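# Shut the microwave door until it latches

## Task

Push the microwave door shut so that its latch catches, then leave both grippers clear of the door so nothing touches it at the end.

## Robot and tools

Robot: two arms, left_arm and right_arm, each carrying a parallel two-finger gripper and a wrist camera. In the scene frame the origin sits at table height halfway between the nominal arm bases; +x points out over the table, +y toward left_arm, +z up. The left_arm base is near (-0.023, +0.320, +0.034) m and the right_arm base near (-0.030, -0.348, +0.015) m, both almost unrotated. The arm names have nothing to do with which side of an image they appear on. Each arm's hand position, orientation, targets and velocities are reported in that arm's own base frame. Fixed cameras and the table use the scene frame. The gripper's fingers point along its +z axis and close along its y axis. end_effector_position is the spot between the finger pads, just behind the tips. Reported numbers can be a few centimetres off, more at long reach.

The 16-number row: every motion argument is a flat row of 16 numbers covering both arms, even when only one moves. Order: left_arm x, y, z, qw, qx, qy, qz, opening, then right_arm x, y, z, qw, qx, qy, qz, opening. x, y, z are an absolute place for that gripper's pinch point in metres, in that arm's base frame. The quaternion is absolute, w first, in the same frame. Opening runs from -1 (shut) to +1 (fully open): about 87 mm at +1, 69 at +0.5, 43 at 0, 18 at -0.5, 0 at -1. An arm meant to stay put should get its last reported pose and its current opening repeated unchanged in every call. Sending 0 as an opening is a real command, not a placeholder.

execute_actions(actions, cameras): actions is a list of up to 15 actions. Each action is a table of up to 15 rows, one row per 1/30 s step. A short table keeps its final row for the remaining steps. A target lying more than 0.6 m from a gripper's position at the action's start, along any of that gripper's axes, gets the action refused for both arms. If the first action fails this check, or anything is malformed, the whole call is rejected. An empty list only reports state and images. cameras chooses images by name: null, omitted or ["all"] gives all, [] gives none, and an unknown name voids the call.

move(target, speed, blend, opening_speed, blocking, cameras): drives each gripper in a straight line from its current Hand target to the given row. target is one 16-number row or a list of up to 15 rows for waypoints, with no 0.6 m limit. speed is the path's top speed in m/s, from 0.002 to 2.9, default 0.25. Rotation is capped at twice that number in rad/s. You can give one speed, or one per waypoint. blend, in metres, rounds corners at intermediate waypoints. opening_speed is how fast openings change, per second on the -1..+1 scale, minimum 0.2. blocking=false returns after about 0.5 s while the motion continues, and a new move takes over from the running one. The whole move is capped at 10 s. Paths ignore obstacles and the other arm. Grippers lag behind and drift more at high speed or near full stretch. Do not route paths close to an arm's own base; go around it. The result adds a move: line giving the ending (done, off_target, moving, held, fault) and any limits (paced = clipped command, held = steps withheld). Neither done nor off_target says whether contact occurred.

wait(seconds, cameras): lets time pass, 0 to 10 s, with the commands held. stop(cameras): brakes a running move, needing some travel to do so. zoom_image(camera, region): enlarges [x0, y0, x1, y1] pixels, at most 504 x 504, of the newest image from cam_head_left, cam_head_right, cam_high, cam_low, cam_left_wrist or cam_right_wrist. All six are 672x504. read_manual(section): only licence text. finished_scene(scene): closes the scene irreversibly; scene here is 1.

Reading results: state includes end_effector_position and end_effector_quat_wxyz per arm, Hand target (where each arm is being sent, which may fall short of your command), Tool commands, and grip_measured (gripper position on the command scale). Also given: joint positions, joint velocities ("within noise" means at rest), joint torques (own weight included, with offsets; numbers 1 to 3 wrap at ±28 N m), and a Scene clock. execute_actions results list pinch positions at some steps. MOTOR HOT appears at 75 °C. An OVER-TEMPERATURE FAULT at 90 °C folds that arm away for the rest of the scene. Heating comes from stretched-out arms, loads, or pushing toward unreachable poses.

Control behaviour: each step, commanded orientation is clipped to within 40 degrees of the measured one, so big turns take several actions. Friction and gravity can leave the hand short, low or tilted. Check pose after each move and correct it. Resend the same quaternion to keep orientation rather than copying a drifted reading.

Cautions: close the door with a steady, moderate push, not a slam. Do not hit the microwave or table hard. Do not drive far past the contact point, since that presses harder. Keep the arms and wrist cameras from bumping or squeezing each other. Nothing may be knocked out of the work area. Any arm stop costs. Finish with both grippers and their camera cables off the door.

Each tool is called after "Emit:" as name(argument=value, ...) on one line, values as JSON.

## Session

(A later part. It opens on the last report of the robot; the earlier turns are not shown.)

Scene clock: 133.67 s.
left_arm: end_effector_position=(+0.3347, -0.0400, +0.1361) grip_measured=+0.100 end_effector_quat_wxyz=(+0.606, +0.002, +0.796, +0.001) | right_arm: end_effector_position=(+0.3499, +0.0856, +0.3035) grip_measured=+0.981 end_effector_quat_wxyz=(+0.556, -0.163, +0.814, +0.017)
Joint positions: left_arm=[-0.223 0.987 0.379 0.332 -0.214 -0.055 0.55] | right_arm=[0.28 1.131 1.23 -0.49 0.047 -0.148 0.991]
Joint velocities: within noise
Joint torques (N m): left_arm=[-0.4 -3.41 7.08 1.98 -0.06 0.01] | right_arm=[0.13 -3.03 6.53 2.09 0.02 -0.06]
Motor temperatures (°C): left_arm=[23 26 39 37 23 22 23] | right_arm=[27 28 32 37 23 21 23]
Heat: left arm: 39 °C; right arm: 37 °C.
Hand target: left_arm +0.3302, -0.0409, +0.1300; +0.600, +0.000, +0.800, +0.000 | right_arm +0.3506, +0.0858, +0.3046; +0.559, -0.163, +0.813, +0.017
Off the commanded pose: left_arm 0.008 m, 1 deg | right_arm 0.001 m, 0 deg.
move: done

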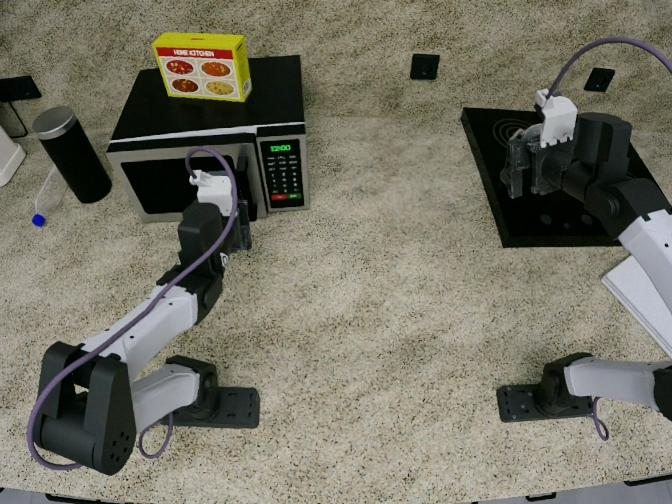

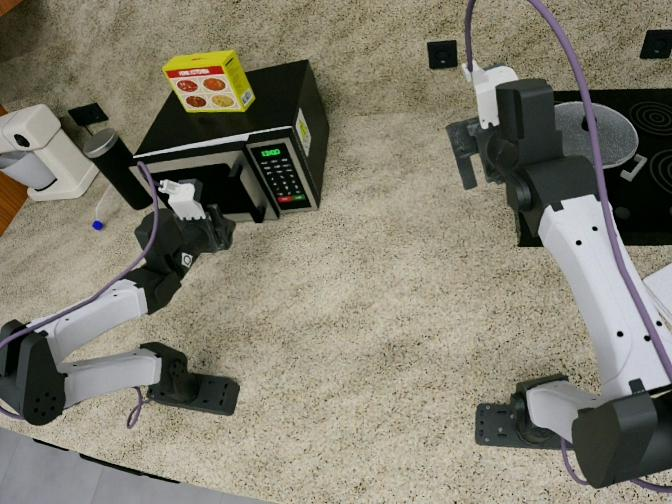

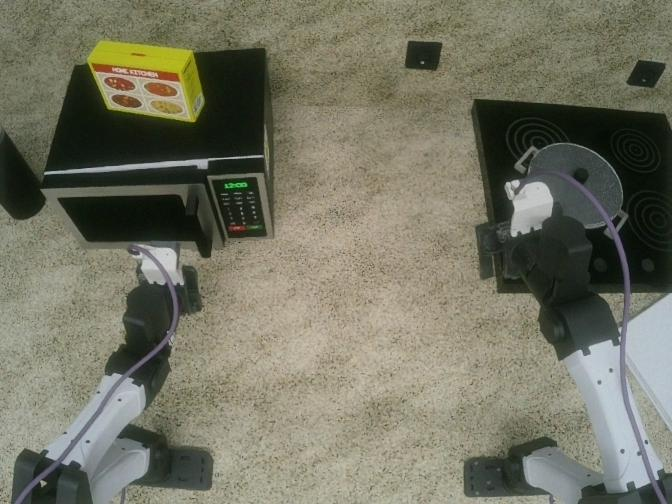

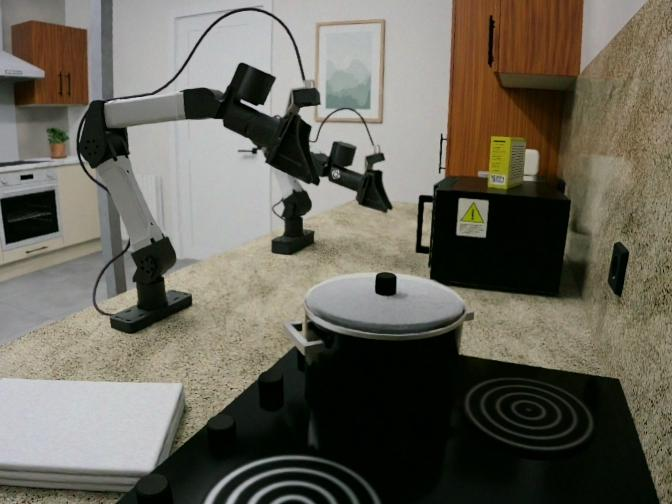

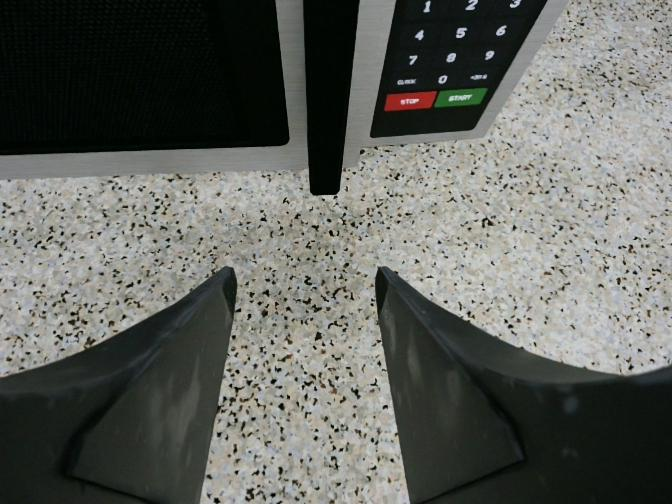

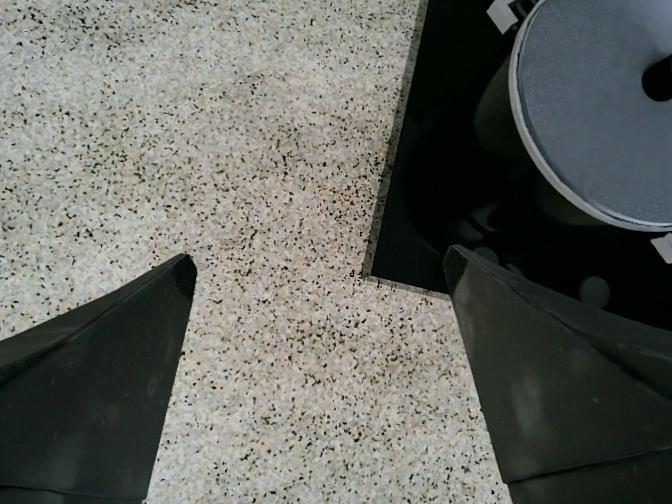

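Emit:
move(target=[[0.44,-0.043,0.125,0.609,0,0.793,0,0.1,0.3506,0.0858,0.3046,0.559,-0.163,0.813,0.017,1],[0.55,-0.043,0.15,0.64,0,0.768,0,0.1,0.3506,0.0858,0.3046,0.559,-0.163,0.813,0.017,1]], speed=[0.2,0.06])

Emit:
zoom_image(camera="cam_high", region=[20, 100, 300, 290])

Scene clock: 142.37 s.
left_arm: end_effector_position=(+0.4826, -0.0439, +0.1025) grip_measured=+0.100 end_effector_quat_wxyz=(+0.544, +0.002, +0.839, +0.015) | right_arm: end_effector_position=(+0.3499, +0.0856, +0.3035) grip_measured=+0.981 end_effector_quat_wxyz=(+0.556, -0.163, +0.814, +0.017)
Joint positions: left_arm=[-0.142 1.724 0.934 0.364 -0.152 -0.039 0.55] | right_arm=[0.28 1.131 1.23 -0.49 0.047 -0.148 0.991]
Joint velocities: within noise
Joint torques (N m): left_arm=[3.04 -3.17 16.88 3.92 0.3 0.35] | right_arm=[0.2 -2.82 6.65 2.16 0.01 -0.02]
Motor temperatures (°C): left_arm=[23 26 39 37 23 22 23] | right_arm=[27 28 32 37 23 21 23]
Heat: left arm: 39 °C; right arm: 37 °C.
Hand target: left_arm +0.5301, -0.0403, +0.1558; +0.634, +0.000, +0.773, +0.005 | right_arm +0.3506, +0.0858, +0.3046; +0.559, -0.163, +0.813, +0.017
Off the commanded pose: left_arm 0.082 m, 14 deg | right_arm 0.001 m, 0 deg.
move: off_target (left_arm)

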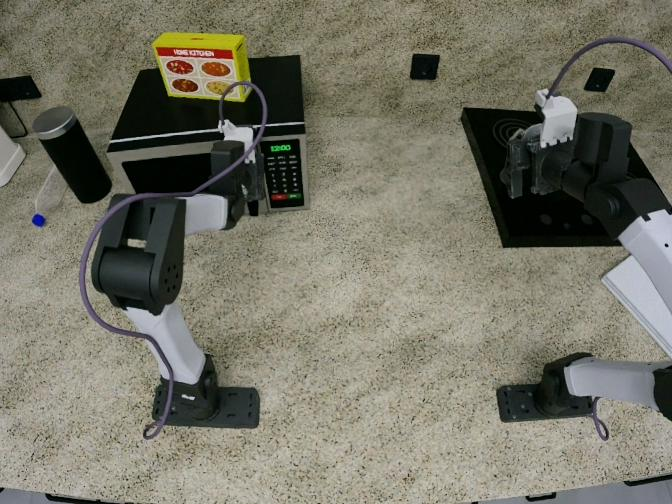

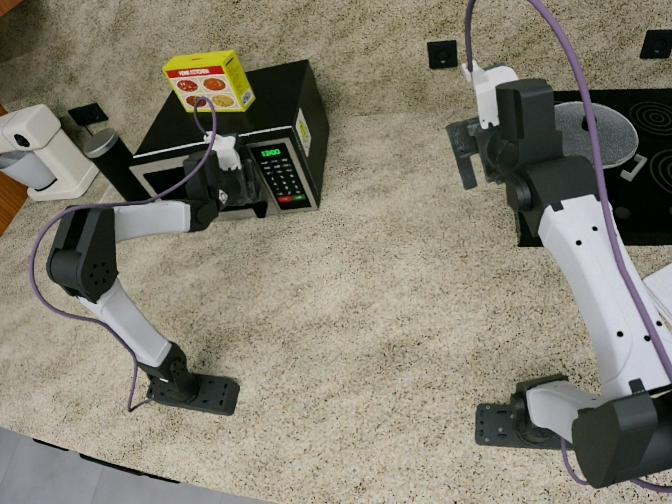

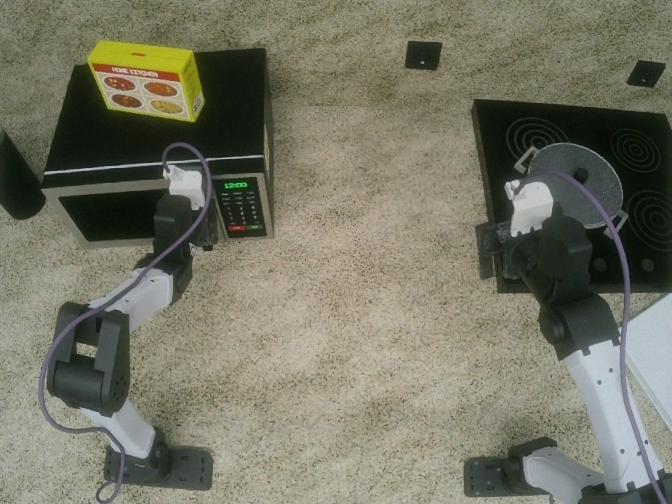

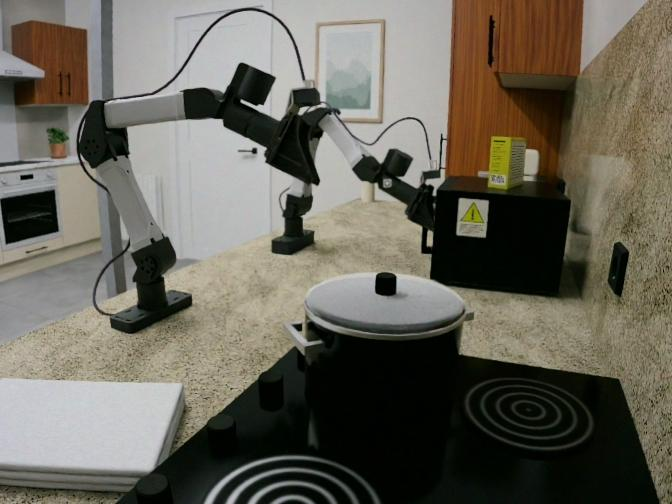

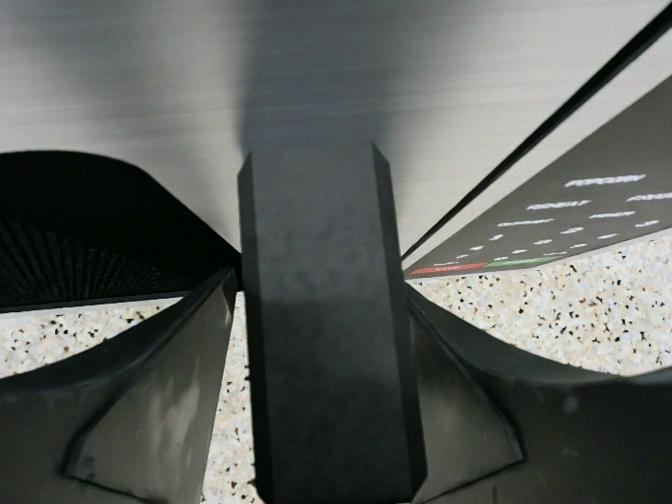

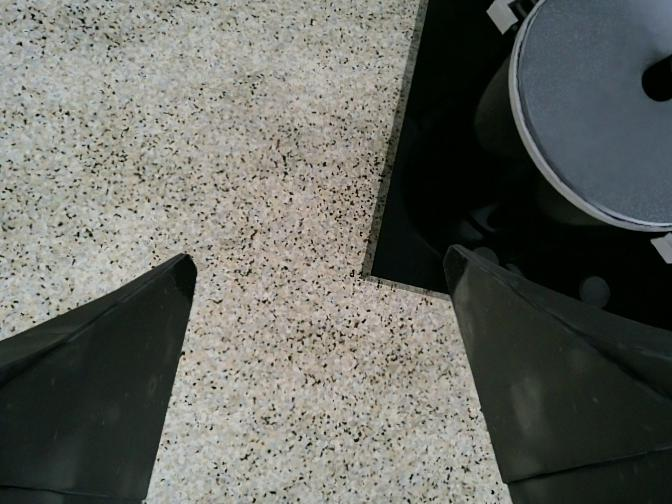

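Scaled by 1.800.

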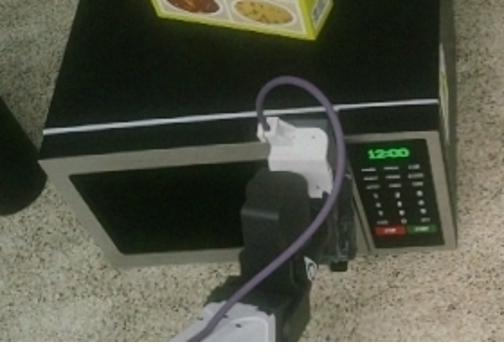

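Flush now. Retreat and verify.

Emit:
move(target=[[0.44,-0.043,0.12,0.6,0,0.8,0,0.1,0.3506,0.0858,0.3046,0.559,-0.163,0.813,0.017,1],[0.33,-0.041,0.13,0.6,0,0.8,0,0.1,0.3506,0.0858,0.3046,0.559,-0.163,0.813,0.017,1]], speed=[0.08,0.2])

Emit:
zoom_image(camera="cam_high", region=[20, 100, 300, 290])

Scene clock: 147.27 s.
left_arm: end_effector_position=(+0.3347, -0.0401, +0.1362) grip_measured=+0.100 end_effector_quat_wxyz=(+0.606, +0.002, +0.796, +0.001) | right_arm: end_effector_position=(+0.3499, +0.0856, +0.3035) grip_measured=+0.981 end_effector_quat_wxyz=(+0.556, -0.163, +0.814, +0.017)
Joint positions: left_arm=[-0.223 0.987 0.379 0.332 -0.214 -0.055 0.55] | right_arm=[0.28 1.131 1.23 -0.49 0.047 -0.148 0.991]
Joint velocities: within noise
Joint torques (N m): left_arm=[-0.39 -3.45 7.05 1.95 -0.08 -0.01] | right_arm=[0.18 -2.73 6.39 2.1 -0.05 -0.03]
Motor temperatures (°C): left_arm=[23 26 39 39 23 22 23] | right_arm=[27 28 32 37 23 21 23]
Heat: left arm: 39 °C; right arm: 37 °C.
Hand target: left_arm +0.3303, -0.0409, +0.1300; +0.600, +0.000, +0.800, +0.000 | right_arm +0.3506, +0.0858, +0.3046; +0.559, -0.163, +0.813, +0.017
Off the commanded pose: left_arm 0.008 m, 1 deg | right_arm 0.001 m, 0 deg.
move: done

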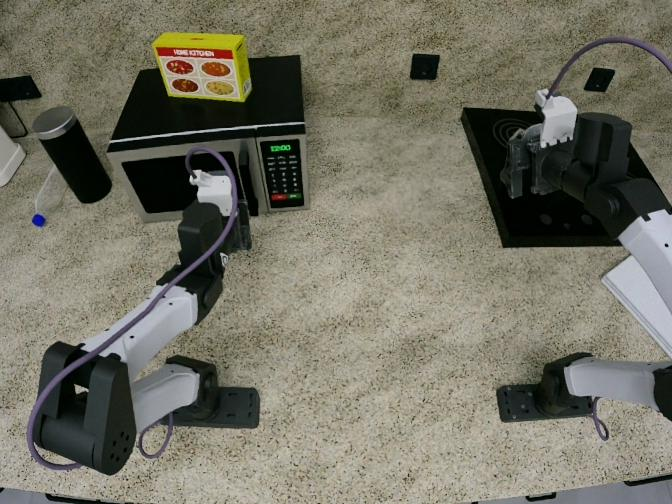

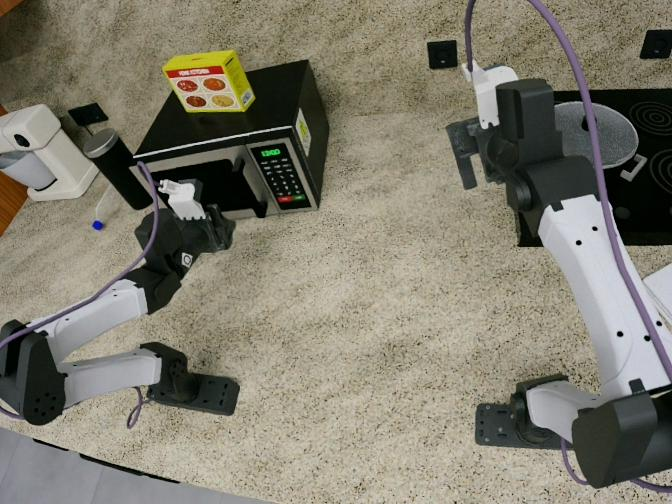

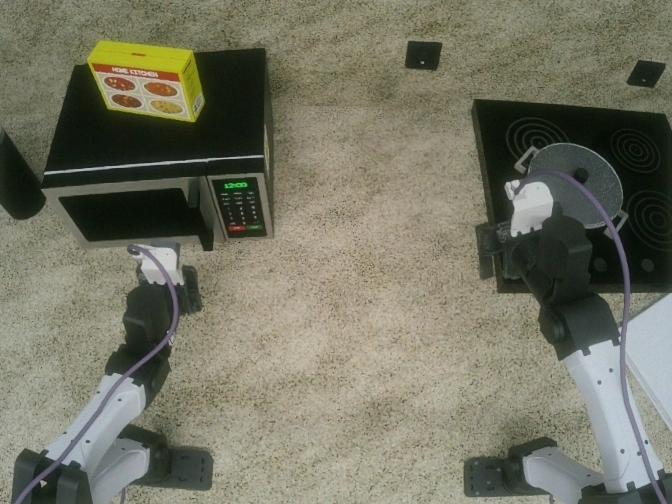

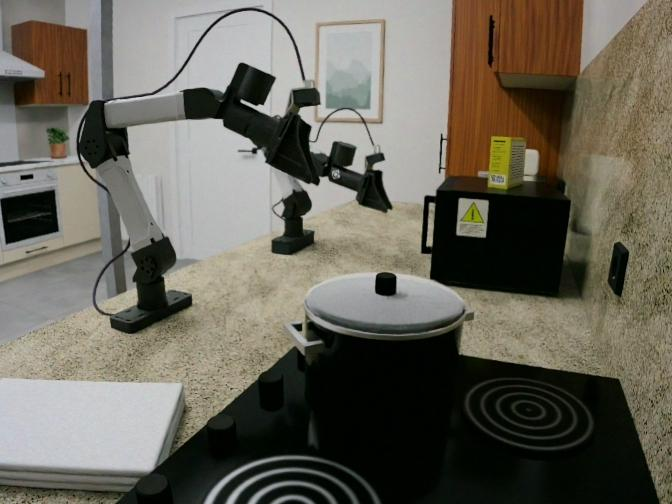

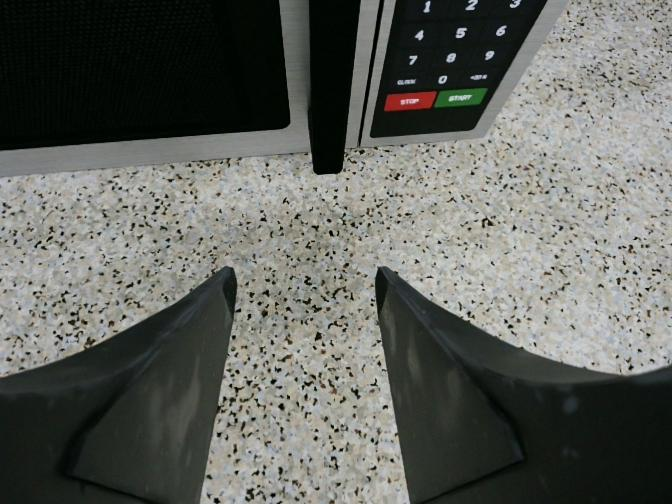

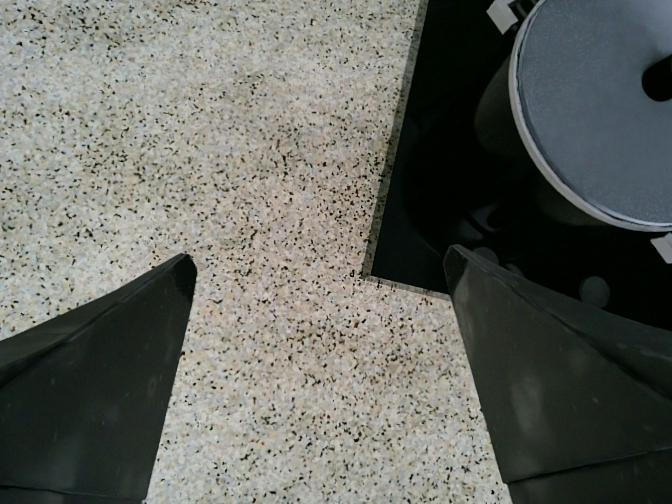

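Scaled by 1.800.

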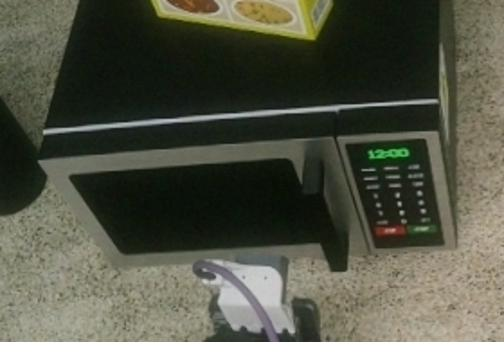

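Latched flush.

Emit:
finished_scene(scene=1)

The scene is finished: the task was done.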